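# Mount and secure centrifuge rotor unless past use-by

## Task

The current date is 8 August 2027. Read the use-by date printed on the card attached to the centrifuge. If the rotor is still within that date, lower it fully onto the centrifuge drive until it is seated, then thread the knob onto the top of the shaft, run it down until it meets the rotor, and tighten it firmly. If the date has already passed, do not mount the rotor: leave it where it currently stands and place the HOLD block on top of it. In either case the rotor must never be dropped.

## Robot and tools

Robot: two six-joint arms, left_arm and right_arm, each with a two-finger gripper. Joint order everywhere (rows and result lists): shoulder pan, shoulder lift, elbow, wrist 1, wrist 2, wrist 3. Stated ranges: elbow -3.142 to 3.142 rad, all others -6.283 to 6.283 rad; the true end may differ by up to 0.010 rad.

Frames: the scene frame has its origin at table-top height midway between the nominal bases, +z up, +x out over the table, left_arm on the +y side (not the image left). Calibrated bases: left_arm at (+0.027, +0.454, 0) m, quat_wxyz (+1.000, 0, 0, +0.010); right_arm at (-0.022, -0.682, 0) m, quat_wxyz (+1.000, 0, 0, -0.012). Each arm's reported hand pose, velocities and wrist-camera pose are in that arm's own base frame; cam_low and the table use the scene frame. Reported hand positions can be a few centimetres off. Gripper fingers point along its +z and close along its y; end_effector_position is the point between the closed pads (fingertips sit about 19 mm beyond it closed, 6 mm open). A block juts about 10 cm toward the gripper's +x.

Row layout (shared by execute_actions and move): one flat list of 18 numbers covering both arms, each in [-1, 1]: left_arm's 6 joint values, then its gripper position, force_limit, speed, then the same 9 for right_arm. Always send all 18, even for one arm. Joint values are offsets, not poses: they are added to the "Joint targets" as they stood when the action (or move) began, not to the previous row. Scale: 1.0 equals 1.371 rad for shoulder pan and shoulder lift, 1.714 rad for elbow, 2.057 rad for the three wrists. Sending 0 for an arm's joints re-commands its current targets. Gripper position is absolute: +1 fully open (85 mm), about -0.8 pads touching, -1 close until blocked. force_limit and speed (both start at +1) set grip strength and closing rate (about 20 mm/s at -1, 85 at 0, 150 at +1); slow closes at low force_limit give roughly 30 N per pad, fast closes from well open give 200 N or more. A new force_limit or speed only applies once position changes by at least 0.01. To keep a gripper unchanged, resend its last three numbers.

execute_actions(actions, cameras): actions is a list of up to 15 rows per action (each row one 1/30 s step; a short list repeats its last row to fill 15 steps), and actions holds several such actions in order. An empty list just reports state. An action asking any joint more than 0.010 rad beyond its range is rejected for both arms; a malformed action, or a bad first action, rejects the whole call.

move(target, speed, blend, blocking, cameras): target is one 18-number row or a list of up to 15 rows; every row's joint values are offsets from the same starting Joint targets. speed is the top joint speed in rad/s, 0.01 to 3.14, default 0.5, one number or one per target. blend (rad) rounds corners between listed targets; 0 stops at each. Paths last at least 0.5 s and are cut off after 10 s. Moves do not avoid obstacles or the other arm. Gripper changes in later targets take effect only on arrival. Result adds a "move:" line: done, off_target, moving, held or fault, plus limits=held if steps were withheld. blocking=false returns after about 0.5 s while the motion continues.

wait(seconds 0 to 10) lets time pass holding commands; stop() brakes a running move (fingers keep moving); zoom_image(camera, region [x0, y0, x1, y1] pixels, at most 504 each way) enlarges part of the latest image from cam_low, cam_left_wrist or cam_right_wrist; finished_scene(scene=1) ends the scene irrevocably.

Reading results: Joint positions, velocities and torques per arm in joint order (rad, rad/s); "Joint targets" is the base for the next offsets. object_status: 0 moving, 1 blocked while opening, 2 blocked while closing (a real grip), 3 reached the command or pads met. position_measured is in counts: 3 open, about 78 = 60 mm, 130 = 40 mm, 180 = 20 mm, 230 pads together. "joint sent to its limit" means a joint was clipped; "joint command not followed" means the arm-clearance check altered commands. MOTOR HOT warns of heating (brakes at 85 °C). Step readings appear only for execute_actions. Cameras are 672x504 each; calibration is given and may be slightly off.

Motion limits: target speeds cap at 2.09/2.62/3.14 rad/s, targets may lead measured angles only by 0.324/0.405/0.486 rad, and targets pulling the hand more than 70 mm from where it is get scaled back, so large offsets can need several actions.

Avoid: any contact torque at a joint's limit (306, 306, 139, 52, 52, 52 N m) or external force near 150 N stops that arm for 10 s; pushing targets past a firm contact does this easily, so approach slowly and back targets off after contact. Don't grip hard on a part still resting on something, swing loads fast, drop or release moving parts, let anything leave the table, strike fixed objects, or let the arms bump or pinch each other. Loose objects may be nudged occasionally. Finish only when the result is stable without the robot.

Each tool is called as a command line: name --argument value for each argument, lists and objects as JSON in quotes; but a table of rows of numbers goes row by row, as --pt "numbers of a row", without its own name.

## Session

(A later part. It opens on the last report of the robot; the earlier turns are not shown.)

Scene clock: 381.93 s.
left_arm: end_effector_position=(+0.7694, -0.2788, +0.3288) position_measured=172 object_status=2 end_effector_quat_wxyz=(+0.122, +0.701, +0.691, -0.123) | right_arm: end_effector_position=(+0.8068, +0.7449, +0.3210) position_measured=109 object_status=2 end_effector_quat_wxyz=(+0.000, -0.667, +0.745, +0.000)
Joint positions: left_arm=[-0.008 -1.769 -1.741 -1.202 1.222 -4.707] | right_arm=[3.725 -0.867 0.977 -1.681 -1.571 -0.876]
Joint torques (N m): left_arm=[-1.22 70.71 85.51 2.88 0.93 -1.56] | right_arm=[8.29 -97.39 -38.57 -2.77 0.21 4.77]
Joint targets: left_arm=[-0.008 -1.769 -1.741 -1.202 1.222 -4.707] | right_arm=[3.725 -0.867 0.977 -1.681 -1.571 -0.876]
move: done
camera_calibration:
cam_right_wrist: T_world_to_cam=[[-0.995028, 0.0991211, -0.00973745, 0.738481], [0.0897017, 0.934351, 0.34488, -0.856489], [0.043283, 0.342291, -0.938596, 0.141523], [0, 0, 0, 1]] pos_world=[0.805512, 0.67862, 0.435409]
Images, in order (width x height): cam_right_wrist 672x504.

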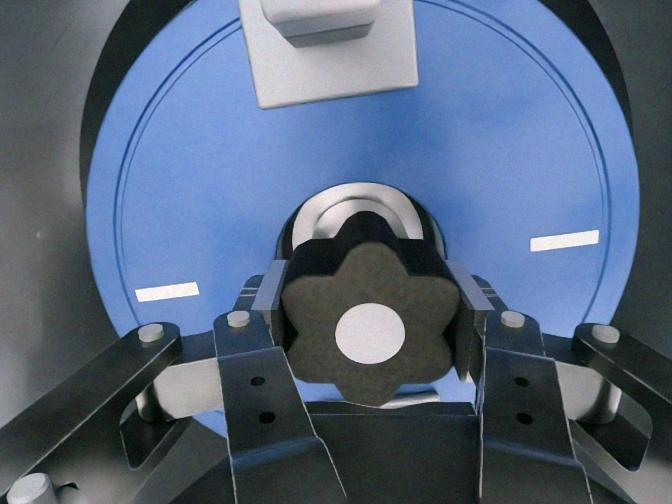

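move --target '[0,0,0,0,0,0,-0.98,0.05,-1,0,0,0,0,0,0.583374,-1,-0.8,-1]' --speed 2.0 --cameras '[]'

Scene clock: 383.87 s.
left_arm: end_effector_position=(+0.7694, -0.2788, +0.3289) position_measured=172 object_status=2 end_effector_quat_wxyz=(+0.122, +0.701, +0.691, -0.123) | right_arm: end_effector_position=(+0.8068, +0.7449, +0.3211) position_measured=109 object_status=2 end_effector_quat_wxyz=(+0.000, -0.129, +0.992, +0.000)
Joint positions: left_arm=[-0.008 -1.769 -1.741 -1.202 1.222 -4.707] | right_arm=[3.725 -0.867 0.977 -1.681 -1.571 0.324]
Joint torques (N m): left_arm=[0.48 76.3 87.02 2.79 0.74 -0.86] | right_arm=[8.21 -100.39 -55.69 -6.85 -0.2 4.84]
Joint targets: left_arm=[-0.008 -1.769 -1.741 -1.202 1.222 -4.707] | right_arm=[3.725 -0.867 0.977 -1.681 -1.571 0.325]
move: done
No camera images: "cameras" was empty.

move --target '[0,0,0,0,0,0,-0.98,0.05,-1,0,0.00016,0.000816,-0.000782,0,0,-1,-0.8,-1]' --speed 0.5 --cameras '[]'

Scene clock: 384.97 s.
left_arm: end_effector_position=(+0.7694, -0.2788, +0.3289) position_measured=172 object_status=2 end_effector_quat_wxyz=(+0.122, +0.701, +0.691, -0.123) | right_arm: end_effector_position=(+0.8068, +0.7449, +0.3203) position_measured=109 object_status=2 end_effector_quat_wxyz=(+0.000, -0.129, +0.992, +0.000)
Joint positions: left_arm=[-0.008 -1.769 -1.741 -1.202 1.222 -4.707] | right_arm=[3.725 -0.867 0.979 -1.683 -1.571 0.325]
Joint torques (N m): left_arm=[0.06 73.63 85.21 2.5 0.91 -0.73] | right_arm=[8.47 -74.03 -25.33 -10.15 -0.53 4.25]
Joint targets: left_arm=[-0.008 -1.769 -1.741 -1.202 1.222 -4.707] | right_arm=[3.725 -0.867 0.979 -1.683 -1.571 0.325]
move: done
No camera images: "cameras" was empty.

move --target '[0,0,0,0,0,0,-0.98,0.05,-1,0,-0.00016,-0.000816,0.000782,0,0,-1,-0.8,-1]' --speed 0.5 --cameras '[]'

Scene clock: 386.37 s.
left_arm: end_effector_position=(+0.7694, -0.2788, +0.3289) position_measured=172 object_status=2 end_effector_quat_wxyz=(+0.122, +0.701, +0.691, -0.123) | right_arm: end_effector_position=(+0.8068, +0.7449, +0.3208) position_measured=109 object_status=2 end_effector_quat_wxyz=(+0.000, -0.129, +0.992, +0.000)
Joint positions: left_arm=[-0.008 -1.769 -1.741 -1.202 1.222 -4.707] | right_arm=[3.725 -0.867 0.977 -1.681 -1.571 0.325]
Joint torques (N m): left_arm=[-1.72 73.09 85.12 2.84 0.7 -1.4] | right_arm=[8.18 -97.27 -53.09 -1.6 0.7 3.15]
Joint targets: left_arm=[-0.008 -1.769 -1.741 -1.202 1.222 -4.707] | right_arm=[3.725 -0.867 0.977 -1.681 -1.571 0.325]
move: done
No camera images: "cameras" was empty.

move --target '[0,0,0,0,0,0,-0.98,0.05,-1,0,-0.00016,-0.000816,0.000782,0,0,-1,-0.8,-1]' --speed 0.5 --cameras '["cam_right_wrist"]'

Scene clock: 387.17 s.
left_arm: end_effector_position=(+0.7694, -0.2788, +0.3289) position_measured=172 object_status=2 end_effector_quat_wxyz=(+0.122, +0.701, +0.691, -0.123) | right_arm: end_effector_position=(+0.8068, +0.7449, +0.3220) position_measured=109 object_status=0 end_effector_quat_wxyz=(+0.000, -0.129, +0.992, +0.000)
Joint positions: left_arm=[-0.008 -1.769 -1.741 -1.202 1.222 -4.707] | right_arm=[3.725 -0.867 0.976 -1.68 -1.571 0.325]
Joint torques (N m): left_arm=[0.88 73.86 84.93 3.19 1.02 -1.13] | right_arm=[7.36 -125.19 -65.89 -4.41 1.5 2.27]
Joint targets: left_arm=[-0.008 -1.769 -1.741 -1.202 1.222 -4.707] | right_arm=[3.725 -0.867 0.976 -1.680 -1.571 0.325]
move: done
camera_calibration:
cam_right_wrist: T_world_to_cam=[[-0.267843, 0.963411, -0.00994397, -0.49193], [0.903246, 0.254681, 0.345376, -1.00705], [0.335271, 0.0835246, -0.938412, 0.099516], [0, 0, 0, 1]] pos_world=[0.744493, 0.722097, 0.436307]
Images, in order (width x height): cam_right_wrist 672x504.

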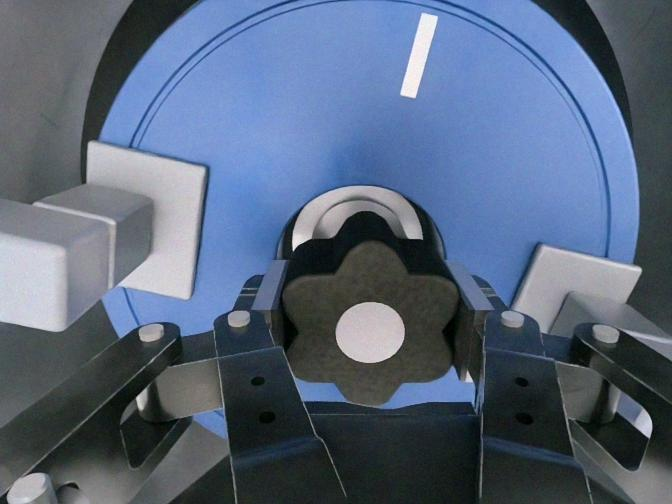

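move --target '[0,0,0,0,0,0,-0.98,0.05,-1,0,0.000303,0.001506,-0.001456,0,0.99659,-1,-0.8,-1]' --speed 2.0 --cameras '[]'

Scene clock: 389.63 s.
left_arm: end_effector_position=(+0.7694, -0.2788, +0.3289) position_measured=172 object_status=2 end_effector_quat_wxyz=(+0.122, +0.701, +0.691, -0.123) | right_arm: end_effector_position=(+0.8068, +0.7449, +0.3203) position_measured=109 object_status=2 end_effector_quat_wxyz=(+0.000, +0.781, +0.625, +0.000)
Joint positions: left_arm=[-0.008 -1.769 -1.741 -1.202 1.222 -4.707] | right_arm=[3.725 -0.867 0.978 -1.683 -1.571 2.375]
Joint torques (N m): left_arm=[0.48 75.87 83.02 3.42 0.67 -1.02] | right_arm=[7.06 -86.78 -35.41 -9.42 3.63 5.02]
Joint targets: left_arm=[-0.008 -1.769 -1.741 -1.202 1.222 -4.707] | right_arm=[3.725 -0.867 0.978 -1.683 -1.571 2.375]
move: done
No camera images: "cameras" was empty.

move --target '[0,0,0,0,0,0,-0.98,0.05,-1,0,0.000128,0.000627,-0.000608,0,0.99659,-1,-0.8,-1]' --speed 2.5 --cameras '[]'

Scene clock: 391.67 s.
left_arm: end_effector_position=(+0.7694, -0.2788, +0.3289) position_measured=172 object_status=2 end_effector_quat_wxyz=(+0.122, +0.701, +0.691, -0.123) | right_arm: end_effector_position=(+0.8068, +0.7449, +0.3195) position_measured=109 object_status=2 end_effector_quat_wxyz=(+0.000, +0.939, -0.343, +0.000)
Joint positions: left_arm=[-0.008 -1.769 -1.741 -1.202 1.222 -4.707] | right_arm=[3.725 -0.866 0.98 -1.684 -1.571 4.425]
Joint torques (N m): left_arm=[0.77 73.47 80.4 2.98 0.83 -0.8] | right_arm=[7.51 -88.04 -38.4 -12.86 3.99 4.63]
Joint targets: left_arm=[-0.008 -1.769 -1.741 -1.202 1.222 -4.707] | right_arm=[3.725 -0.866 0.980 -1.684 -1.571 4.425]
move: done
No camera images: "cameras" was empty.

move --target '[0,0,0,0,0,0,-0.98,0.05,-1,0,0.000124,0.00061,-0.000591,0,0.899368,-1,-0.8,-1]' --speed 2.5 --cameras '["cam_right_wrist"]'

Scene clock: 393.67 s.
left_arm: end_effector_position=(+0.7694, -0.2788, +0.3289) position_measured=172 object_status=2 end_effector_quat_wxyz=(+0.122, +0.701, +0.691, -0.123) | right_arm: end_effector_position=(+0.8068, +0.7449, +0.3187) position_measured=109 object_status=2 end_effector_quat_wxyz=(+0.000, -0.291, +0.957, +0.000)
Joint positions: left_arm=[-0.008 -1.769 -1.741 -1.202 1.222 -4.707] | right_arm=[3.725 -0.866 0.981 -1.685 -1.571 6.275]
Joint torques (N m): left_arm=[-2.76 76.05 80.59 2.98 0.89 -1.06] | right_arm=[7.78 -92.8 -41.54 -13.73 2.9 4.85]
Joint targets: left_arm=[-0.008 -1.769 -1.741 -1.202 1.222 -4.707] | right_arm=[3.725 -0.866 0.981 -1.685 -1.571 6.275]
move: done
camera_calibration:
cam_right_wrist: T_world_to_cam=[[-0.567925, 0.823019, -0.0100435, -0.145302], [0.770447, 0.535862, 0.345345, -1.10827], [0.289607, 0.188392, -0.938422, 0.0551253], [0, 0, 0, 1]] pos_world=[0.755378, 0.703082, 0.433007]
Images, in order (width x height): cam_right_wrist 672x504.

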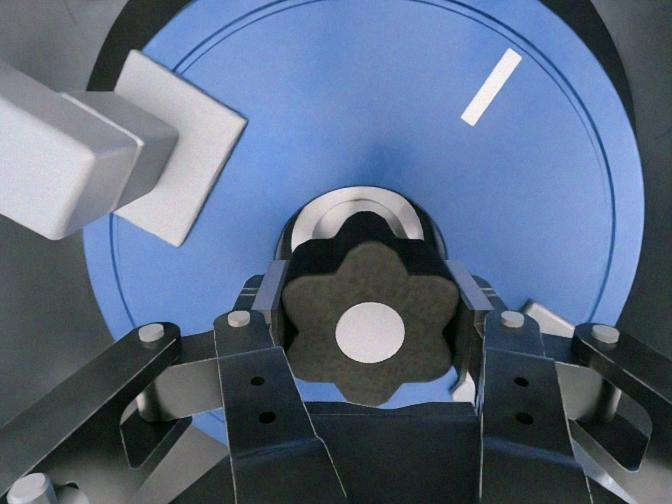

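move --pt "0 0 0 0 0 0 -0.98 0.05 -1 0 0 0 0 0 0 0.5 -0.8 -0.6" --pt "0 0 0 0 0 0 -0.98 0.05 -1 0 0 0 0 0 -0.495382 0.5 -0.8 -0.6" --speed 2.0 --cameras '["cam_right_wrist"]'

Scene clock: 396.37 s.
left_arm: end_effector_position=(+0.7694, -0.2788, +0.3289) position_measured=172 object_status=2 end_effector_quat_wxyz=(+0.122, +0.701, +0.691, -0.123) | right_arm: end_effector_position=(+0.8068, +0.7449, +0.3187) position_measured=66 object_status=3 end_effector_quat_wxyz=(+0.000, +0.721, -0.693, +0.000)
Joint positions: left_arm=[-0.008 -1.769 -1.741 -1.202 1.222 -4.707] | right_arm=[3.725 -0.866 0.981 -1.685 -1.571 5.256]
Joint torques (N m): left_arm=[-2.3 76.75 78.42 3.41 0.83 -1.01] | right_arm=[-15.33 -79.86 -43.17 -1.98 -3.05 -4.87]
Joint targets: left_arm=[-0.008 -1.769 -1.741 -1.202 1.222 -4.707] | right_arm=[3.725 -0.866 0.981 -1.685 -1.571 5.256]
move: done
camera_calibration:
cam_right_wrist: T_world_to_cam=[[-0.998605, -0.0518824, -0.0098002, 0.853854], [-0.0520776, 0.937234, 0.344791, -0.743458], [-0.0087035, 0.34482, -0.938628, 0.179309], [0, 0, 0, 1]] pos_world=[0.815506, 0.679265, 0.43301]
Images, in order (width x height): cam_right_wrist 672x504.

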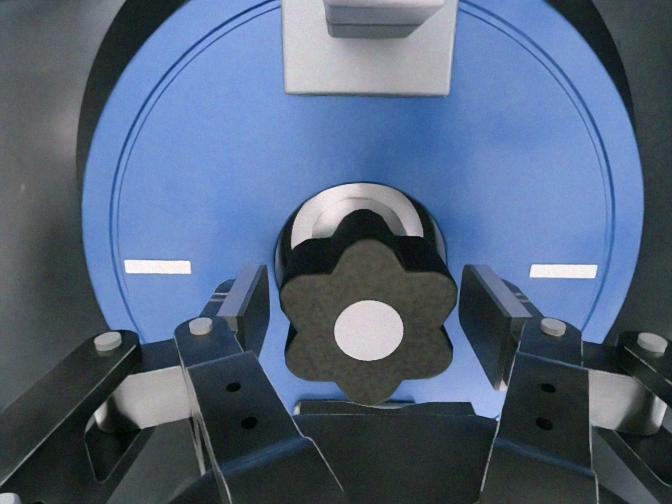

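execute_actions --actions '[[[0,0,0,0,0,0,-0.98,0.05,-1,0,0,0,0,0,-0.729217,0.5,-0.8,-0.6]],[[0,0,0,0,0,0,-0.98,0.05,-1,0,0,0,0,0,-0.729217,0.5,-0.8,-0.6]],[[0,0,0,0,0,0,-0.98,0.05,-1,0,0,0,0,0,-0.729217,0.5,-0.8,-0.6]],[[0,0,0,0,0,0,-0.98,0.05,-1,0,0,0,0,0,-0.729217,0.5,-0.8,-0.6]],[[0,0,0,0,0,0,-0.98,0.05,-1,0,0,0,0,0,-0.729217,0.5,-0.8,-0.6]],[[0,0,0,0,0,0,-0.98,0.05,-1,0,0,0,0,0,-0.729217,0.5,-0.8,-0.6]],[[0,0,0,0,0,0,-0.98,0.05,-1,0,0,0,0,0,-0.729217,0.5,-0.8,-0.6]]]' --cameras '["cam_right_wrist"]'

Scene clock: 400.90 s.
left_arm: end_effector_position=(+0.7694, -0.2788, +0.3289) position_measured=172 object_status=2 end_effector_quat_wxyz=(+0.122, +0.701, +0.691, -0.123) | right_arm: end_effector_position=(+0.8068, +0.7449, +0.3187) position_measured=66 object_status=3 end_effector_quat_wxyz=(+0.000, +0.226, +0.974, +0.000)
Joint positions: left_arm=[-0.008 -1.769 -1.741 -1.202 1.222 -4.707] | right_arm=[3.725 -0.866 0.981 -1.685 -1.571 -5.245]
Joint torques (N m): left_arm=[-3.69 76.42 76.05 2.94 0.62 -0.71] | right_arm=[-13.29 -79.14 -46.4 -3.58 -2.38 -5.18]
Joint targets: left_arm=[-0.008 -1.769 -1.741 -1.202 1.222 -4.707] | right_arm=[3.725 -0.866 0.981 -1.685 -1.571 -5.245]
Step readings (joint positions of left_arm | right_arm):
0: [-0.008 -1.769 -1.741 -1.202 1.222 -4.707] | [3.725 -0.866 0.981 -1.685 -1.571 5.256]
1: [-0.008 -1.769 -1.741 -1.202 1.222 -4.707] | [3.725 -0.866 0.981 -1.685 -1.571 5.253]
2: [-0.008 -1.769 -1.741 -1.202 1.222 -4.707] | [3.725 -0.866 0.981 -1.685 -1.571 5.223]
4: [-0.008 -1.769 -1.741 -1.202 1.222 -4.707] | [3.725 -0.866 0.981 -1.685 -1.571 5.105]
8: [-0.008 -1.769 -1.741 -1.202 1.222 -4.707] | [3.725 -0.866 0.981 -1.685 -1.571 4.741]
15: [-0.008 -1.769 -1.741 -1.202 1.222 -4.707] | [3.725 -0.866 0.981 -1.685 -1.571 4.029]
16: [-0.008 -1.769 -1.741 -1.202 1.222 -4.707] | [3.725 -0.866 0.981 -1.685 -1.571 3.945]
17: [-0.008 -1.769 -1.741 -1.202 1.222 -4.707] | [3.725 -0.866 0.981 -1.685 -1.571 3.843]
19: [-0.008 -1.769 -1.741 -1.202 1.222 -4.707] | [3.725 -0.866 0.981 -1.685 -1.571 3.661]
23: [-0.008 -1.769 -1.741 -1.202 1.222 -4.707] | [3.725 -0.866 0.981 -1.685 -1.571 3.249]
30: [-0.008 -1.769 -1.741 -1.202 1.222 -4.707] | [3.725 -0.866 0.981 -1.685 -1.571 2.525]
31: [-0.008 -1.769 -1.741 -1.202 1.222 -4.707] | [3.725 -0.866 0.981 -1.685 -1.571 2.440]
32: [-0.008 -1.769 -1.741 -1.202 1.222 -4.707] | [3.725 -0.866 0.981 -1.685 -1.571 2.356]
34: [-0.008 -1.769 -1.741 -1.202 1.222 -4.707] | [3.725 -0.866 0.981 -1.685 -1.571 2.174]
38: [-0.008 -1.769 -1.741 -1.202 1.222 -4.707] | [3.725 -0.866 0.981 -1.685 -1.571 1.761]
45: [-0.008 -1.769 -1.741 -1.202 1.222 -4.707] | [3.725 -0.866 0.981 -1.685 -1.571 1.037]
46: [-0.008 -1.769 -1.741 -1.202 1.222 -4.707] | [3.725 -0.866 0.981 -1.685 -1.571 0.949]
47: [-0.008 -1.769 -1.741 -1.202 1.222 -4.707] | [3.725 -0.866 0.981 -1.685 -1.571 0.845]
49: [-0.008 -1.769 -1.741 -1.202 1.222 -4.707] | [3.725 -0.866 0.981 -1.685 -1.571 0.662]
53: [-0.008 -1.769 -1.741 -1.202 1.222 -4.707] | [3.725 -0.866 0.981 -1.685 -1.571 0.249]
60: [-0.008 -1.769 -1.741 -1.202 1.222 -4.707] | [3.725 -0.866 0.981 -1.685 -1.571 -0.475]
61: [-0.008 -1.769 -1.741 -1.202 1.222 -4.707] | [3.725 -0.866 0.981 -1.685 -1.571 -0.561]
62: [-0.008 -1.769 -1.741 -1.202 1.222 -4.707] | [3.725 -0.866 0.981 -1.685 -1.571 -0.644]
64: [-0.008 -1.769 -1.741 -1.202 1.222 -4.707] | [3.725 -0.866 0.981 -1.685 -1.571 -0.826]
68: [-0.008 -1.769 -1.741 -1.202 1.222 -4.707] | [3.725 -0.866 0.981 -1.685 -1.571 -1.239]
75: [-0.008 -1.769 -1.741 -1.202 1.222 -4.707] | [3.725 -0.866 0.981 -1.685 -1.571 -1.963]
76: [-0.008 -1.769 -1.741 -1.202 1.222 -4.707] | [3.725 -0.866 0.981 -1.685 -1.571 -2.051]
77: [-0.008 -1.769 -1.741 -1.202 1.222 -4.707] | [3.725 -0.866 0.981 -1.685 -1.571 -2.155]
79: [-0.008 -1.769 -1.741 -1.202 1.222 -4.707] | [3.725 -0.866 0.981 -1.685 -1.571 -2.338]
83: [-0.008 -1.769 -1.741 -1.202 1.222 -4.707] | [3.725 -0.866 0.981 -1.685 -1.571 -2.751]
90: [-0.008 -1.769 -1.741 -1.202 1.222 -4.707] | [3.725 -0.866 0.981 -1.685 -1.571 -3.476]
91: [-0.008 -1.769 -1.741 -1.202 1.222 -4.707] | [3.725 -0.866 0.981 -1.685 -1.571 -3.561]
92: [-0.008 -1.769 -1.741 -1.202 1.222 -4.707] | [3.725 -0.866 0.981 -1.685 -1.571 -3.644]
94: [-0.008 -1.769 -1.741 -1.202 1.222 -4.707] | [3.725 -0.866 0.981 -1.685 -1.571 -3.826]
98: [-0.008 -1.769 -1.741 -1.202 1.222 -4.707] | [3.725 -0.866 0.981 -1.685 -1.571 -4.239]
105: [-0.008 -1.769 -1.741 -1.202 1.222 -4.707] | [3.725 -0.866 0.981 -1.685 -1.571 -4.963]
camera_calibration:
cam_right_wrist: T_world_to_cam=[[0.428256, 0.903607, -0.00955826, -1.00921], [0.849306, -0.398863, 0.345815, -0.475764], [0.308669, -0.156215, -0.938254, 0.29643], [0, 0, 0, 1]] pos_world=[0.744772, 0.768473, 0.433007]
Images, in order (width x height): cam_right_wrist 672x504.

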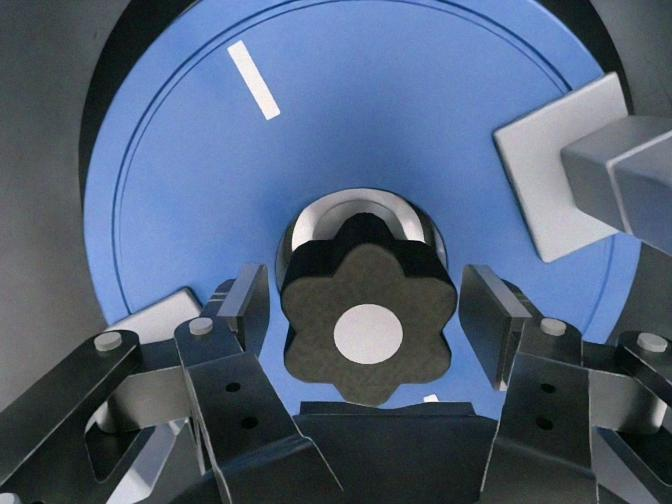

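move --pt "0 0 0 0 0 0 -0.98 0.05 -1 0 0 0 0 0 0 -1 -0.8 -1" --pt "0 0 0 0 0 0 -0.98 0.05 -1 0 0.000131 0.00066 -0.000639 0 0.99659 -1 -0.8 -1" --speed 2.5 --cameras '["cam_right_wrist"]'

Scene clock: 404.27 s.
left_arm: end_effector_position=(+0.7694, -0.2788, +0.3289) position_measured=172 object_status=2 end_effector_quat_wxyz=(+0.122, +0.701, +0.691, -0.123) | right_arm: end_effector_position=(+0.8068, +0.7448, +0.3179) position_measured=109 object_status=2 end_effector_quat_wxyz=(+0.000, +0.950, +0.313, +0.000)
Joint positions: left_arm=[-0.008 -1.769 -1.741 -1.202 1.222 -4.707] | right_arm=[3.725 -0.866 0.982 -1.687 -1.571 -3.195]
Joint torques (N m): left_arm=[-2.52 75.39 73.91 3.39 0.82 -0.58] | right_arm=[5.64 -80.51 -31.31 -7.41 3.62 4.7]
Joint targets: left_arm=[-0.008 -1.769 -1.741 -1.202 1.222 -4.707] | right_arm=[3.725 -0.866 0.982 -1.687 -1.571 -3.195]
move: done
camera_calibration:
cam_right_wrist: T_world_to_cam=[[0.604497, -0.79656, -0.00869709, 0.114742], [-0.745805, -0.569749, 0.345197, 0.938963], [-0.279925, -0.202184, -0.93849, 0.804845], [0, 0, 0, 1]] pos_world=[0.856219, 0.789098, 0.432211]
Images, in order (width x height): cam_right_wrist 672x504.

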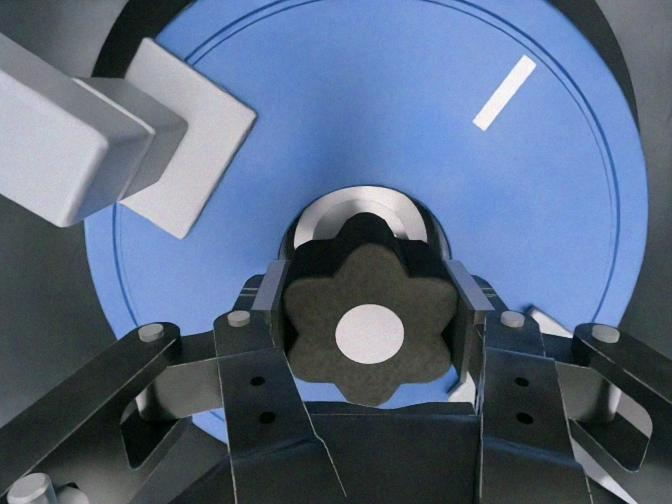

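execute_actions --actions '[[[0,0,0,0,0,0,-0.98,0.05,-1,0,0.0000985,0.00048,-0.000465,0,0.729217,-1,-0.8,-1]],[[0,0,0,0,0,0,-0.98,0.05,-1,0,0.0000985,0.00048,-0.000465,0,0.729217,-1,-0.8,-1]],[[0,0,0,0,0,0,-0.98,0.05,-1,0,0.0000985,0.00048,-0.000465,0,0.729217,-1,-0.8,-1]]]' --cameras '[]'

Scene clock: 406.63 s.
left_arm: end_effector_position=(+0.7894, -0.2805, +0.3292) position_measured=172 object_status=2 end_effector_quat_wxyz=(+0.143, +0.710, +0.681, -0.106) | right_arm: end_effector_position=(+0.8068, +0.7449, +0.3160) position_measured=109 object_status=2 end_effector_quat_wxyz=(+0.000, +0.353, +0.936, +0.000)
Joint positions: left_arm=[-0.008 -1.784 -1.736 -1.143 1.217 -4.689] | right_arm=[3.725 -0.866 0.984 -1.689 -1.571 1.305]
Joint torques (N m): left_arm=[5.28 77.63 75.63 8.3 0.21 -6.68] | right_arm=[12.27 -86.91 -48.16 -16.02 1.46 23.42]
Joint targets: left_arm=[-0.008 -1.784 -1.736 -1.143 1.217 -4.689] | right_arm=[3.725 -0.866 0.984 -1.689 -1.571 1.306]
Tool commands: left_gripper/position=-0.976471 left_gripper/force_limit=+0.05098 left_gripper/speed=-1.0 right_gripper/position=-1.0 right_gripper/force_limit=-0.8 right_gripper/speed=-1.0
FORCE FAULT: contact force on the left arm reached its limit, and that arm stopped. The contact can be on any part of that arm, not only on its tool. That arm's remaining commands of this call were not run. That arm is still stopped at the end of this call. That arm stays stopped for about 8 more seconds. Until then a move that you send moves the other arm only, and its call returns only when the move has ended. Once the stop has ended, the next robot result says so. If the stop ends while you think or write, that arm runs what you send next, counted from new Joint targets: where its joints stand when the stop ends. While its stop runs, that arm takes no new command, but its gripper still runs the gripper command that each later call begins with. Until it ends, the stop uses up actions while you think or wait. An arm that is not stopped still takes commands.
Step readings (joint positions of left_arm | right_arm):
0: [-0.008 -1.769 -1.741 -1.202 1.222 -4.707] | [3.725 -0.866 0.982 -1.687 -1.571 -3.195]
1: [-0.008 -1.769 -1.741 -1.202 1.222 -4.707] | [3.725 -0.866 0.982 -1.687 -1.571 -3.190]
2: [-0.008 -1.769 -1.741 -1.202 1.222 -4.707] | [3.725 -0.866 0.982 -1.687 -1.571 -3.158]
4: [-0.008 -1.769 -1.741 -1.202 1.222 -4.707] | [3.725 -0.866 0.982 -1.687 -1.571 -3.037]
8: [-0.008 -1.769 -1.741 -1.202 1.222 -4.707] | [3.725 -0.866 0.982 -1.687 -1.571 -2.672]
15: [-0.008 -1.770 -1.741 -1.201 1.222 -4.707] | [3.725 -0.866 0.983 -1.688 -1.572 -1.961]
16: [-0.008 -1.770 -1.741 -1.200 1.222 -4.707] | [3.725 -0.866 0.983 -1.688 -1.572 -1.879]
17: [-0.008 -1.771 -1.740 -1.196 1.222 -4.707] | [3.725 -0.866 0.983 -1.687 -1.572 -1.798]
19: [-0.008 -1.773 -1.739 -1.185 1.221 -4.707] | [3.725 -0.866 0.983 -1.687 -1.571 -1.593]
23: [-0.008 -1.776 -1.739 -1.171 1.220 -4.706] | [3.725 -0.866 0.983 -1.689 -1.571 -1.203]
30: [-0.008 -1.779 -1.738 -1.161 1.218 -4.704] | [3.725 -0.866 0.983 -1.689 -1.572 -0.482]
31: [-0.008 -1.780 -1.737 -1.158 1.218 -4.703] | [3.725 -0.866 0.983 -1.688 -1.572 -0.372]
32: [-0.008 -1.780 -1.737 -1.155 1.218 -4.702] | [3.725 -0.866 0.983 -1.689 -1.572 -0.288]
34: [-0.008 -1.781 -1.737 -1.152 1.217 -4.700] | [3.725 -0.866 0.984 -1.689 -1.572 -0.104]
38: [-0.008 -1.781 -1.737 -1.154 1.217 -4.697] | [3.725 -0.866 0.984 -1.689 -1.572 0.307]
45: [-0.008 -1.784 -1.736 -1.142 1.217 -4.690] | [3.725 -0.866 0.984 -1.689 -1.571 1.032]
No camera images: "cameras" was empty.

execute_actions --actions '[]' --cameras '["cam_right_wrist", "cam_left_wrist"]'

Scene clock: 407.43 s.
left_arm: end_effector_position=(+0.7894, -0.2805, +0.3292) position_measured=172 object_status=2 end_effector_quat_wxyz=(+0.143, +0.710, +0.681, -0.106) | right_arm: end_effector_position=(+0.8068, +0.7449, +0.3161) position_measured=109 object_status=2 end_effector_quat_wxyz=(+0.000, +0.353, +0.935, +0.000)
Joint positions: left_arm=[-0.008 -1.784 -1.736 -1.143 1.217 -4.689] | right_arm=[3.725 -0.866 0.984 -1.689 -1.571 1.306]
Joint velocities: within noise
Joint torques (N m): left_arm=[5.79 79.17 75 7.64 -0.03 -6.65] | right_arm=[8.13 -90.21 -49.44 -16.69 1.08 23.4]
Motor temperatures (°C): left_arm=[33 33 32 30 36 32] | right_arm=[32 31 29 37 30 38]
Joint targets: left_arm=[-0.008 -1.784 -1.736 -1.143 1.217 -4.689] | right_arm=[3.725 -0.866 0.984 -1.689 -1.571 1.306]
Tool commands: left_gripper/position=-0.976471 left_gripper/force_limit=+0.05098 left_gripper/speed=-1.0 right_gripper/position=-1.0 right_gripper/force_limit=-0.8 right_gripper/speed=-1.0
FORCE FAULT, CONTINUED: the left arm was still stopped when this call began, by the force fault that an earlier result reported. Since the last result the stop counts as 2 of the actions that you can send in this scene. That arm is still stopped at the end of this call. That arm stays stopped for about 8 more seconds. If the stop ends while you think or write, that arm runs what you send next, counted from new Joint targets: where its joints stand when the stop ends. While its stop runs, that arm takes no new command, but its gripper still runs the gripper command that each later call begins with.
camera_calibration:
cam_left_wrist: T_world_to_cam=[[0.998148, -0.0414194, 0.0445511, -0.803378], [-0.0604441, -0.757753, 0.649736, -0.359835], [0.00684703, -0.651225, -0.758854, 0.192123], [0, 0, 0, 1]] pos_world=[0.778825, -0.180827, 0.415382]
cam_right_wrist: T_world_to_cam=[[0.651725, 0.758396, -0.00946372, -1.08135], [0.71376, -0.609051, 0.345837, -0.20894], [0.256518, -0.232146, -0.938247, 0.392627], [0, 0, 0, 1]] pos_world=[0.753162, 0.783985, 0.430407]
Images, in order (width x height): cam_left_wrist 672x504, cam_right_wrist 672x504.

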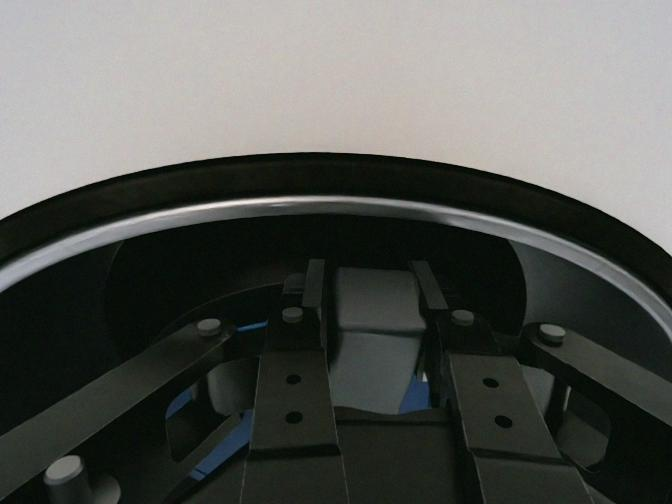

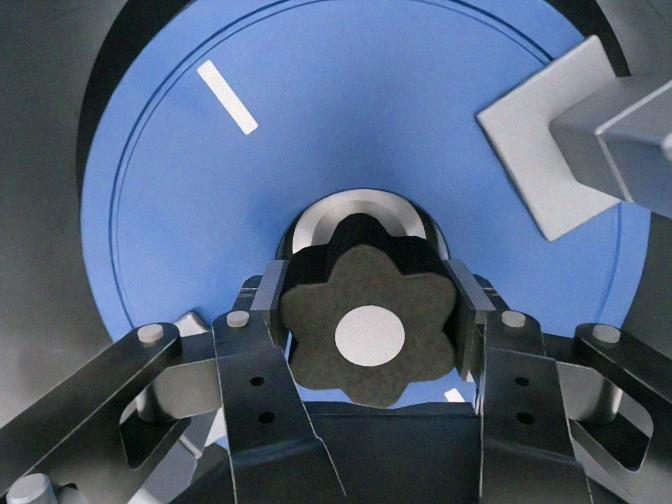

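zoom_image --camera "cam_right_wrist" --region '[260, 170, 480, 290]'

Scaled by 2.291.

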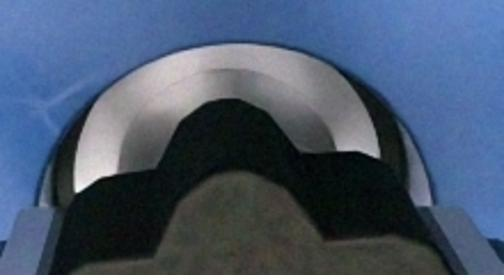

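move --target '[0,0,0,0,0,0,-0.98,0.05,-1,0,0,0,0,0,-0.0583,-1,-0.8,-1]' --speed 0.5 --cameras '["cam_right_wrist"]'

Scene clock: 414.43 s.
left_arm: end_effector_position=(+0.7890, -0.2804, +0.3293) position_measured=172 object_status=2 end_effector_quat_wxyz=(+0.142, +0.710, +0.682, -0.106) | right_arm: end_effector_position=(+0.8067, +0.7449, +0.3161) position_measured=109 object_status=2 end_effector_quat_wxyz=(+0.000, +0.297, +0.955, +0.000)
Joint positions: left_arm=[-0.008 -1.784 -1.736 -1.144 1.217 -4.689] | right_arm=[3.725 -0.866 0.984 -1.689 -1.571 1.186]
Joint torques (N m): left_arm=[3.86 58.48 77.63 16.66 -0.31 -6.31] | right_arm=[-15.46 -86.25 -49.47 -15.28 -5.43 -5.13]
Joint targets: left_arm=[-0.008 -1.784 -1.736 -1.144 1.217 -4.689] | right_arm=[3.725 -0.866 0.984 -1.689 -1.571 1.186]
Tool commands: left_gripper/position=-0.976471 left_gripper/force_limit=+0.05098 left_gripper/speed=-1.0 right_gripper/position=-1.0 right_gripper/force_limit=-0.8 right_gripper/speed=-1.0
FORCE FAULT, CONTINUED: the left arm was still stopped when this call began, by the force fault that an earlier result reported. Since the last result the stop counts as 12 of the actions that you can send in this scene. That arm ran no command of this call. That arm is still stopped at the end of this call. That arm stays stopped for about 1 more second. If the stop ends while you think or write, that arm runs what you send next, counted from new Joint targets: where its joints stand when the stop ends. While its stop runs, that arm takes no new command, but its gripper still runs the gripper command that each later call begins with.
move: done (right_arm), not run (left_arm; its earlier fault stop)
camera_calibration:
cam_right_wrist: T_world_to_cam=[[0.556351, 0.830893, -0.00952116, -1.05838], [0.781488, -0.519308, 0.345826, -0.330352], [0.2824, -0.199841, -0.93825, 0.34771], [0, 0, 0, 1]] pos_world=[0.748804, 0.777333, 0.430407]
Images, in order (width x height): cam_right_wrist 672x504.

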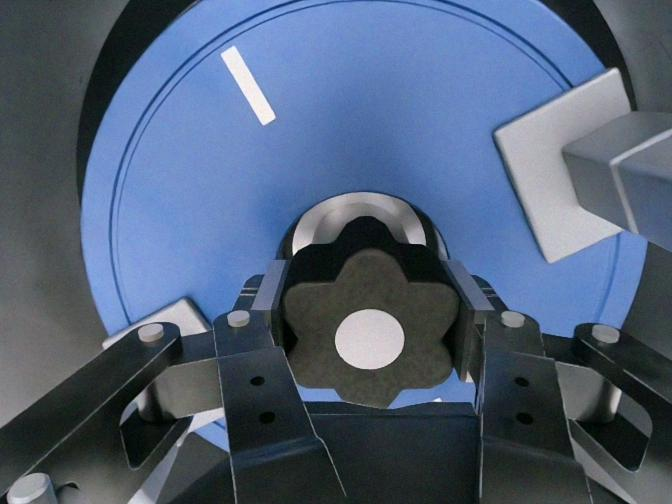

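wait --seconds 1.2 --cameras '[]'

Scene clock: 415.93 s.
left_arm: end_effector_position=(+0.7890, -0.2804, +0.3293) position_measured=172 object_status=2 end_effector_quat_wxyz=(+0.142, +0.710, +0.682, -0.106) | right_arm: end_effector_position=(+0.8068, +0.7449, +0.3161) position_measured=109 object_status=2 end_effector_quat_wxyz=(+0.000, +0.297, +0.955, +0.000)
Joint positions: left_arm=[-0.008 -1.784 -1.736 -1.144 1.217 -4.689] | right_arm=[3.725 -0.866 0.984 -1.689 -1.571 1.186]
Joint torques (N m): left_arm=[4.52 59.45 78.33 16.4 -0.2 -6.6] | right_arm=[-30.17 -80.24 -49.86 -21.46 -5.59 -5.13]
Joint targets: left_arm=[-0.008 -1.784 -1.736 -1.144 1.217 -4.689] | right_arm=[3.725 -0.866 0.984 -1.689 -1.571 1.186]
Tool commands: left_gripper/position=-0.976471 left_gripper/force_limit=+0.05098 left_gripper/speed=-1.0 right_gripper/position=-1.0 right_gripper/force_limit=-0.8 right_gripper/speed=-1.0
FORCE FAULT, CONTINUED: the left arm's stop, for the force fault that an earlier result reported, is over. The rest of the stop counts as 1 of the actions that you can send in this scene. That arm's target is now where it stood when the stop ended, not its last command. That arm accepts commands again.
wait: 1.20 s; at rest from the start
No camera images: "cameras" was empty.

move --target '[0,0,0,0,0,0,-0.98,0.05,-1,0,0,0,0,0,0,0.5,-0.8,-0.8]' --speed 0.5 --cameras '["cam_right_wrist"]'

Scene clock: 416.93 s.
left_arm: end_effector_position=(+0.7890, -0.2804, +0.3292) position_measured=172 object_status=2 end_effector_quat_wxyz=(+0.142, +0.710, +0.682, -0.106) | right_arm: end_effector_position=(+0.8068, +0.7449, +0.3161) position_measured=66 object_status=0 end_effector_quat_wxyz=(+0.000, +0.297, +0.955, +0.000)
Joint positions: left_arm=[-0.008 -1.784 -1.736 -1.144 1.217 -4.689] | right_arm=[3.725 -0.866 0.984 -1.689 -1.571 1.186]
Joint torques (N m): left_arm=[5.72 36.19 96.2 18.47 -1.9 -14.14] | right_arm=[8.16 -77.54 -48.39 -1.23 1.49 -1.06]
Joint targets: left_arm=[-0.008 -1.784 -1.736 -1.144 1.217 -4.689] | right_arm=[3.725 -0.866 0.984 -1.689 -1.571 1.186]
move: done
camera_calibration:
cam_right_wrist: T_world_to_cam=[[0.556288, 0.830935, -0.00955152, -1.05833], [0.781524, -0.519233, 0.345859, -0.330581], [0.282426, -0.199862, -0.938238, 0.347652], [0, 0, 0, 1]] pos_world=[0.748904, 0.777233, 0.430406]
Images, in order (width x height): cam_right_wrist 672x504.

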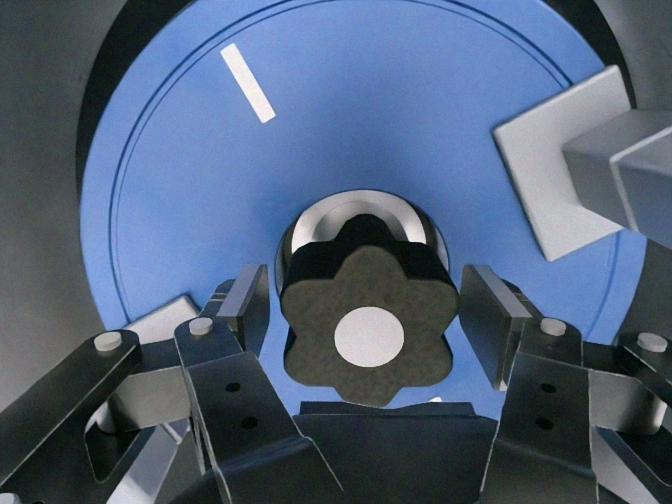

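move --target '[0,0.01072,-0.00274,-0.02834,0.00228,-0.00851,-0.98,0.05,-1,0,0,0,0,0,0,0.5,-0.8,-0.8]' --speed 0.06 --cameras '["cam_right_wrist"]'

Scene clock: 418.83 s.
left_arm: end_effector_position=(+0.7699, -0.2790, +0.3299) position_measured=172 object_status=2 end_effector_quat_wxyz=(+0.123, +0.701, +0.691, -0.123) | right_arm: end_effector_position=(+0.8068, +0.7449, +0.3161) position_measured=66 object_status=3 end_effector_quat_wxyz=(+0.000, +0.297, +0.955, +0.000)
Joint positions: left_arm=[-0.008 -1.769 -1.74 -1.202 1.222 -4.706] | right_arm=[3.725 -0.866 0.984 -1.689 -1.571 1.186]
Joint torques (N m): left_arm=[-0.7 137.71 91.21 2.62 -2.39 -2.4] | right_arm=[7.51 -77.21 -44.53 -1.51 1.48 2.65]
Joint targets: left_arm=[-0.008 -1.769 -1.740 -1.202 1.221 -4.706] | right_arm=[3.725 -0.866 0.984 -1.689 -1.571 1.186]
move: done
camera_calibration:
cam_right_wrist: T_world_to_cam=[[0.556288, 0.830935, -0.00955152, -1.05833], [0.781524, -0.519233, 0.345859, -0.330581], [0.282426, -0.199862, -0.938238, 0.347652], [0, 0, 0, 1]] pos_world=[0.748904, 0.777233, 0.430406]
Images, in order (width x height): cam_right_wrist 672x504.

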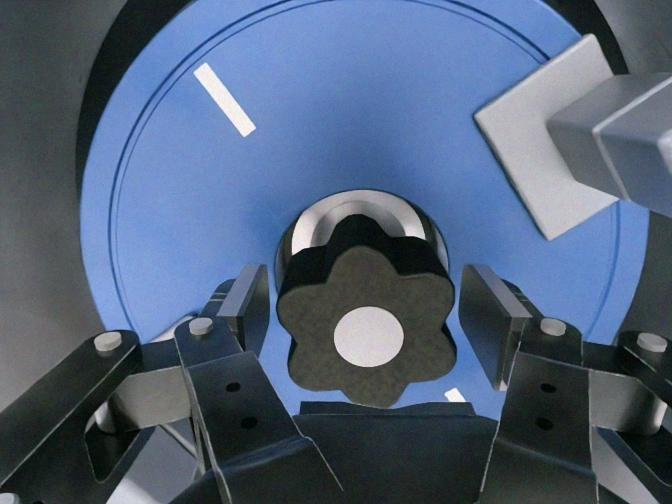

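move --target '[0,-0.000438,-0.000667,0.000846,0,0,-0.98,0.05,-1,0,0,0,0,0,0,0.5,-0.8,-0.8]' --speed 0.1 --cameras '[]'

Scene clock: 420.27 s.
left_arm: end_effector_position=(+0.7699, -0.2790, +0.3292) position_measured=172 object_status=2 end_effector_quat_wxyz=(+0.123, +0.701, +0.691, -0.123) | right_arm: end_effector_position=(+0.8068, +0.7449, +0.3161) position_measured=66 object_status=3 end_effector_quat_wxyz=(+0.000, +0.297, +0.955, +0.000)
Joint positions: left_arm=[-0.008 -1.769 -1.741 -1.2 1.222 -4.706] | right_arm=[3.725 -0.866 0.984 -1.689 -1.571 1.186]
Joint torques (N m): left_arm=[-15.98 74.07 60.91 5.06 -4.46 -2.48] | right_arm=[8.57 -77.85 -42.38 -1.33 1.43 2.73]
Joint targets: left_arm=[-0.008 -1.770 -1.741 -1.200 1.221 -4.706] | right_arm=[3.725 -0.866 0.984 -1.689 -1.571 1.186]
move: done
No camera images: "cameras" was empty.

execute_actions --actions '[]' --cameras '["cam_right_wrist"]'

zoom_image --camera "cam_right_wrist" --region '[265, 175, 465, 325]'

Scene clock: 423.97 s.
left_arm: end_effector_position=(+0.7698, -0.2791, +0.3290) position_measured=172 object_status=2 end_effector_quat_wxyz=(+0.123, +0.701, +0.691, -0.123) | right_arm: end_effector_position=(+0.8068, +0.7449, +0.3161) position_measured=66 object_status=3 end_effector_quat_wxyz=(+0.000, +0.297, +0.955, +0.000)
Joint positions: left_arm=[-0.008 -1.77 -1.741 -1.2 1.221 -4.706] | right_arm=[3.725 -0.866 0.984 -1.689 -1.571 1.186]
Joint velocities: within noise
Joint torques (N m): left_arm=[-17.93 64.4 53.76 -0.45 -6.09 -1.24] | right_arm=[8.03 -77.65 -36.99 -1.44 1.68 2.73]
Motor temperatures (°C): left_arm=[33 33 32 30 36 32] | right_arm=[32 31 29 37 30 38]
Joint targets: left_arm=[-0.008 -1.770 -1.741 -1.200 1.221 -4.706] | right_arm=[3.725 -0.866 0.984 -1.689 -1.571 1.186]
Tool commands: left_gripper/position=-0.98 left_gripper/force_limit=+0.05 left_gripper/speed=-1.0 right_gripper/position=+0.5 right_gripper/force_limit=-0.8 right_gripper/speed=-0.8
camera_calibration:
cam_right_wrist: T_world_to_cam=[[0.556288, 0.830935, -0.00955152, -1.05833], [0.781524, -0.519233, 0.345859, -0.330581], [0.282426, -0.199862, -0.938238, 0.347652], [0, 0, 0, 1]] pos_world=[0.748904, 0.777233, 0.430406]
Images, in order (width x height): cam_right_wrist 672x504.

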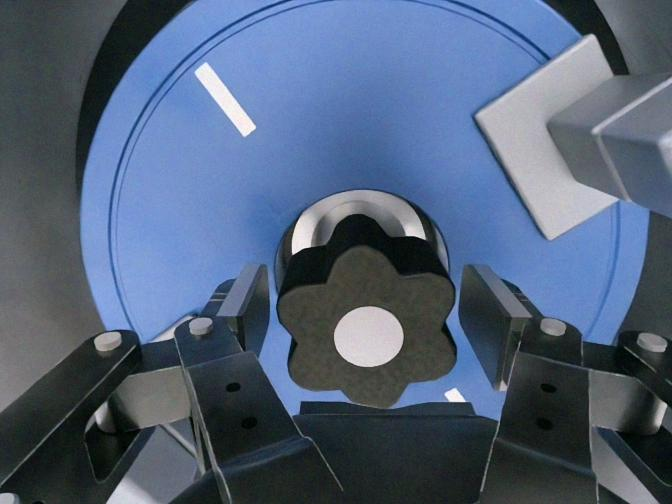

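Scaled by 2.520.

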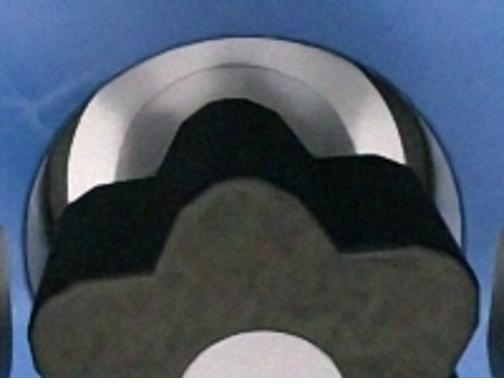

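move --pt "0 0 0 0 0 0 -0.98 0.05 -1 0 -0.00023 -0.00112 0.001086 0 -0.0389 0.5 -0.8 -0.8" --pt "0 0 0 0 0 0 -0.98 0.05 -1 0 -0.00023 -0.00112 0.001086 0 -0.0389 -1 -0.4 -1" --pt "0 0 0 0 0 0 -0.98 0.05 -1 0 -0.00023 -0.00112 0.001086 0 -0.0039 -1 -0.4 -1" --speed 0.2 --cameras '["cam_right_wrist"]'

Scene clock: 428.37 s.
left_arm: end_effector_position=(+0.7699, -0.2791, +0.3289) position_measured=172 object_status=2 end_effector_quat_wxyz=(+0.123, +0.701, +0.691, -0.123) | right_arm: end_effector_position=(+0.8068, +0.7449, +0.3175) position_measured=107 object_status=2 end_effector_quat_wxyz=(+0.000, +0.293, +0.956, +0.000)
Joint positions: left_arm=[-0.008 -1.77 -1.741 -1.2 1.221 -4.706] | right_arm=[3.725 -0.866 0.982 -1.687 -1.571 1.177]
Joint torques (N m): left_arm=[-18.09 106.32 53.51 -8.22 -6.07 0.81] | right_arm=[7.87 -68.96 -47.46 -8.18 7.95 16.74]
Joint targets: left_arm=[-0.008 -1.770 -1.741 -1.200 1.221 -4.706] | right_arm=[3.725 -0.866 0.982 -1.687 -1.571 1.178]
move: done
camera_calibration:
cam_right_wrist: T_world_to_cam=[[0.549444, 0.835477, -0.00942268, -1.0563], [0.785698, -0.512806, 0.345989, -0.339274], [0.284234, -0.197505, -0.938191, 0.345744], [0, 0, 0, 1]] pos_world=[0.748674, 0.776821, 0.431806]
Images, in order (width x height): cam_right_wrist 672x504.

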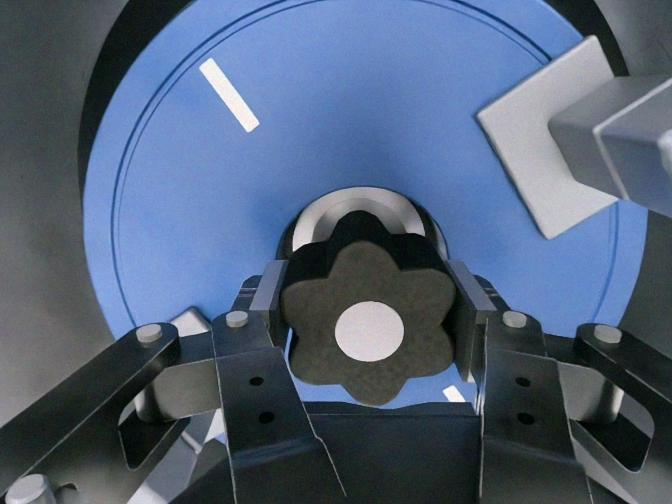

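move --pt "0 0 0 0 0 0 -0.98 0.05 -1 0 0 0 0 0 -0.03 -1 -0.4 -1" --pt "0 0 0 0 0 0 -0.98 0.05 -1 0 0 0 0 0 -0.03 0.5 -0.4 -0.7" --pt "0 0 0 0 0 0 -0.98 0.05 -1 0 -0.006022 -0.076665 0.067895 0 -0.03 0.5 -0.4 -0.7" --speed '[0.2, 0.2, 0.4]' --cameras '["cam_right_wrist", "cam_low"]'

Scene clock: 434.17 s.
left_arm: end_effector_position=(+0.7698, -0.2791, +0.3290) position_measured=172 object_status=2 end_effector_quat_wxyz=(+0.123, +0.701, +0.691, -0.123) | right_arm: end_effector_position=(+0.8066, +0.7448, +0.4002) position_measured=66 object_status=3 end_effector_quat_wxyz=(+0.000, +0.263, +0.965, +0.000)
Joint positions: left_arm=[-0.008 -1.77 -1.741 -1.2 1.221 -4.706] | right_arm=[3.725 -0.874 0.851 -1.548 -1.571 1.116]
Joint torques (N m): left_arm=[-18.74 67.19 78.68 -0.85 -1.63 2.7] | right_arm=[-13.58 -99.48 -49.69 -1.35 -2.85 -2.61]
Joint targets: left_arm=[-0.008 -1.770 -1.741 -1.200 1.221 -4.706] | right_arm=[3.725 -0.874 0.851 -1.548 -1.571 1.116]
move: done
camera_calibration:
cam_right_wrist: T_world_to_cam=[[0.496997, 0.867699, -0.0096043, -1.03698], [0.815836, -0.463463, 0.345853, -0.428773], [0.295645, -0.179723, -0.93824, 0.400935], [0, 0, 0, 1]] pos_world=[0.746647, 0.77312, 0.514506]
Images, in order (width x height): cam_low 672x504, cam_right_wrist 672x504.

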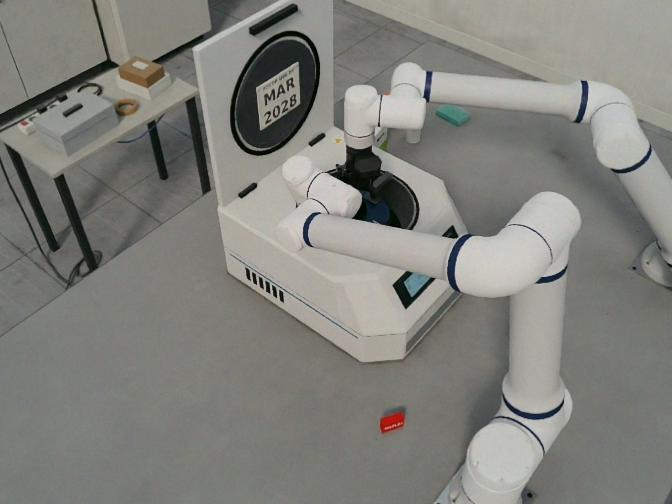

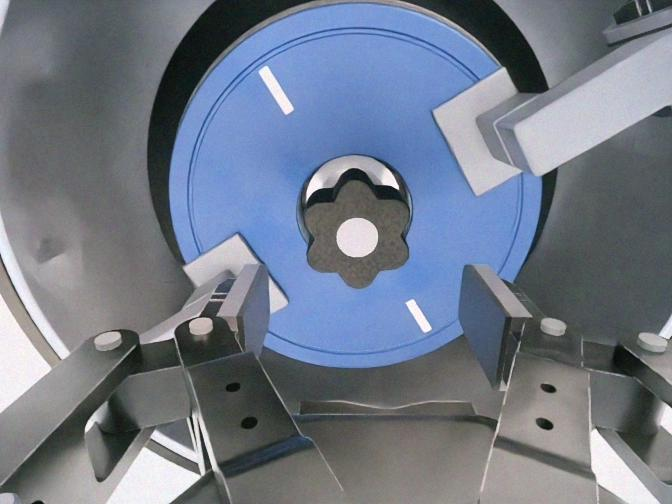

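move --pt "0 0 0 0 0 0 0.1 0.05 -0.6 0 0 0 0 0 0 0.5 -0.4 -0.7" --pt "0.032385 0.039891 0.062141 -0.078367 0 0.021585 0.1 0.05 -0.6 0 0 0 0 0 0 0.5 -0.4 -0.7" --speed 0.25 --cameras '["cam_right_wrist", "cam_left_wrist"]'

Scene clock: 437.37 s.
left_arm: end_effector_position=(+0.7745, -0.2449, +0.4227) position_measured=117 object_status=3 end_effector_quat_wxyz=(+0.128, +0.701, +0.691, -0.117) | right_arm: end_effector_position=(+0.8066, +0.7448, +0.4004) position_measured=66 object_status=3 end_effector_quat_wxyz=(+0.000, +0.263, +0.965, +0.000)
Joint positions: left_arm=[0.036 -1.715 -1.635 -1.361 1.221 -4.662] | right_arm=[3.725 -0.874 0.851 -1.548 -1.571 1.116]
Joint torques (N m): left_arm=[18.08 97.16 92.41 1.83 -0.92 4.45] | right_arm=[-14.5 -98.55 -50.65 -1.2 -2.29 1.24]
Joint targets: left_arm=[0.036 -1.715 -1.635 -1.362 1.221 -4.662] | right_arm=[3.725 -0.874 0.851 -1.548 -1.571 1.116]
move: done
camera_calibration:
cam_left_wrist: T_world_to_cam=[[0.999744, -0.0222158, 0.0042273, -0.770696], [-0.0196634, -0.761633, 0.647711, -0.42628], [-0.0111698, -0.647628, -0.761875, 0.302437], [0, 0, 0, 1]] pos_world=[0.765495, -0.145924, 0.509783]
cam_right_wrist: T_world_to_cam=[[0.496971, 0.867715, -0.00952457, -1.03692], [0.815839, -0.463464, 0.345843, -0.428851], [0.295679, -0.179645, -0.938244, 0.400927], [0, 0, 0, 1]] pos_world=[0.746647, 0.77302, 0.514607]
Images, in order (width x height): cam_left_wrist 672x504, cam_right_wrist 672x504.

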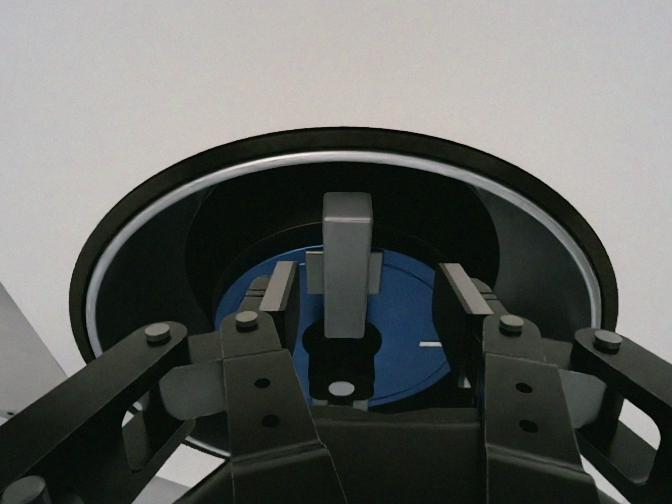

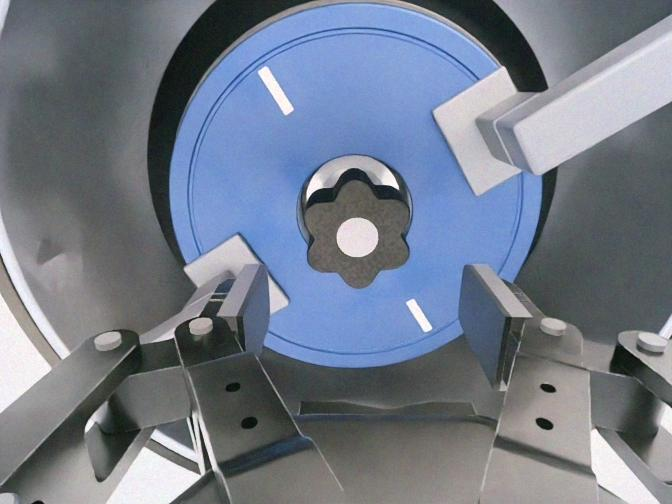

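finished_scene --scene 1

The scene is finished: the task was done.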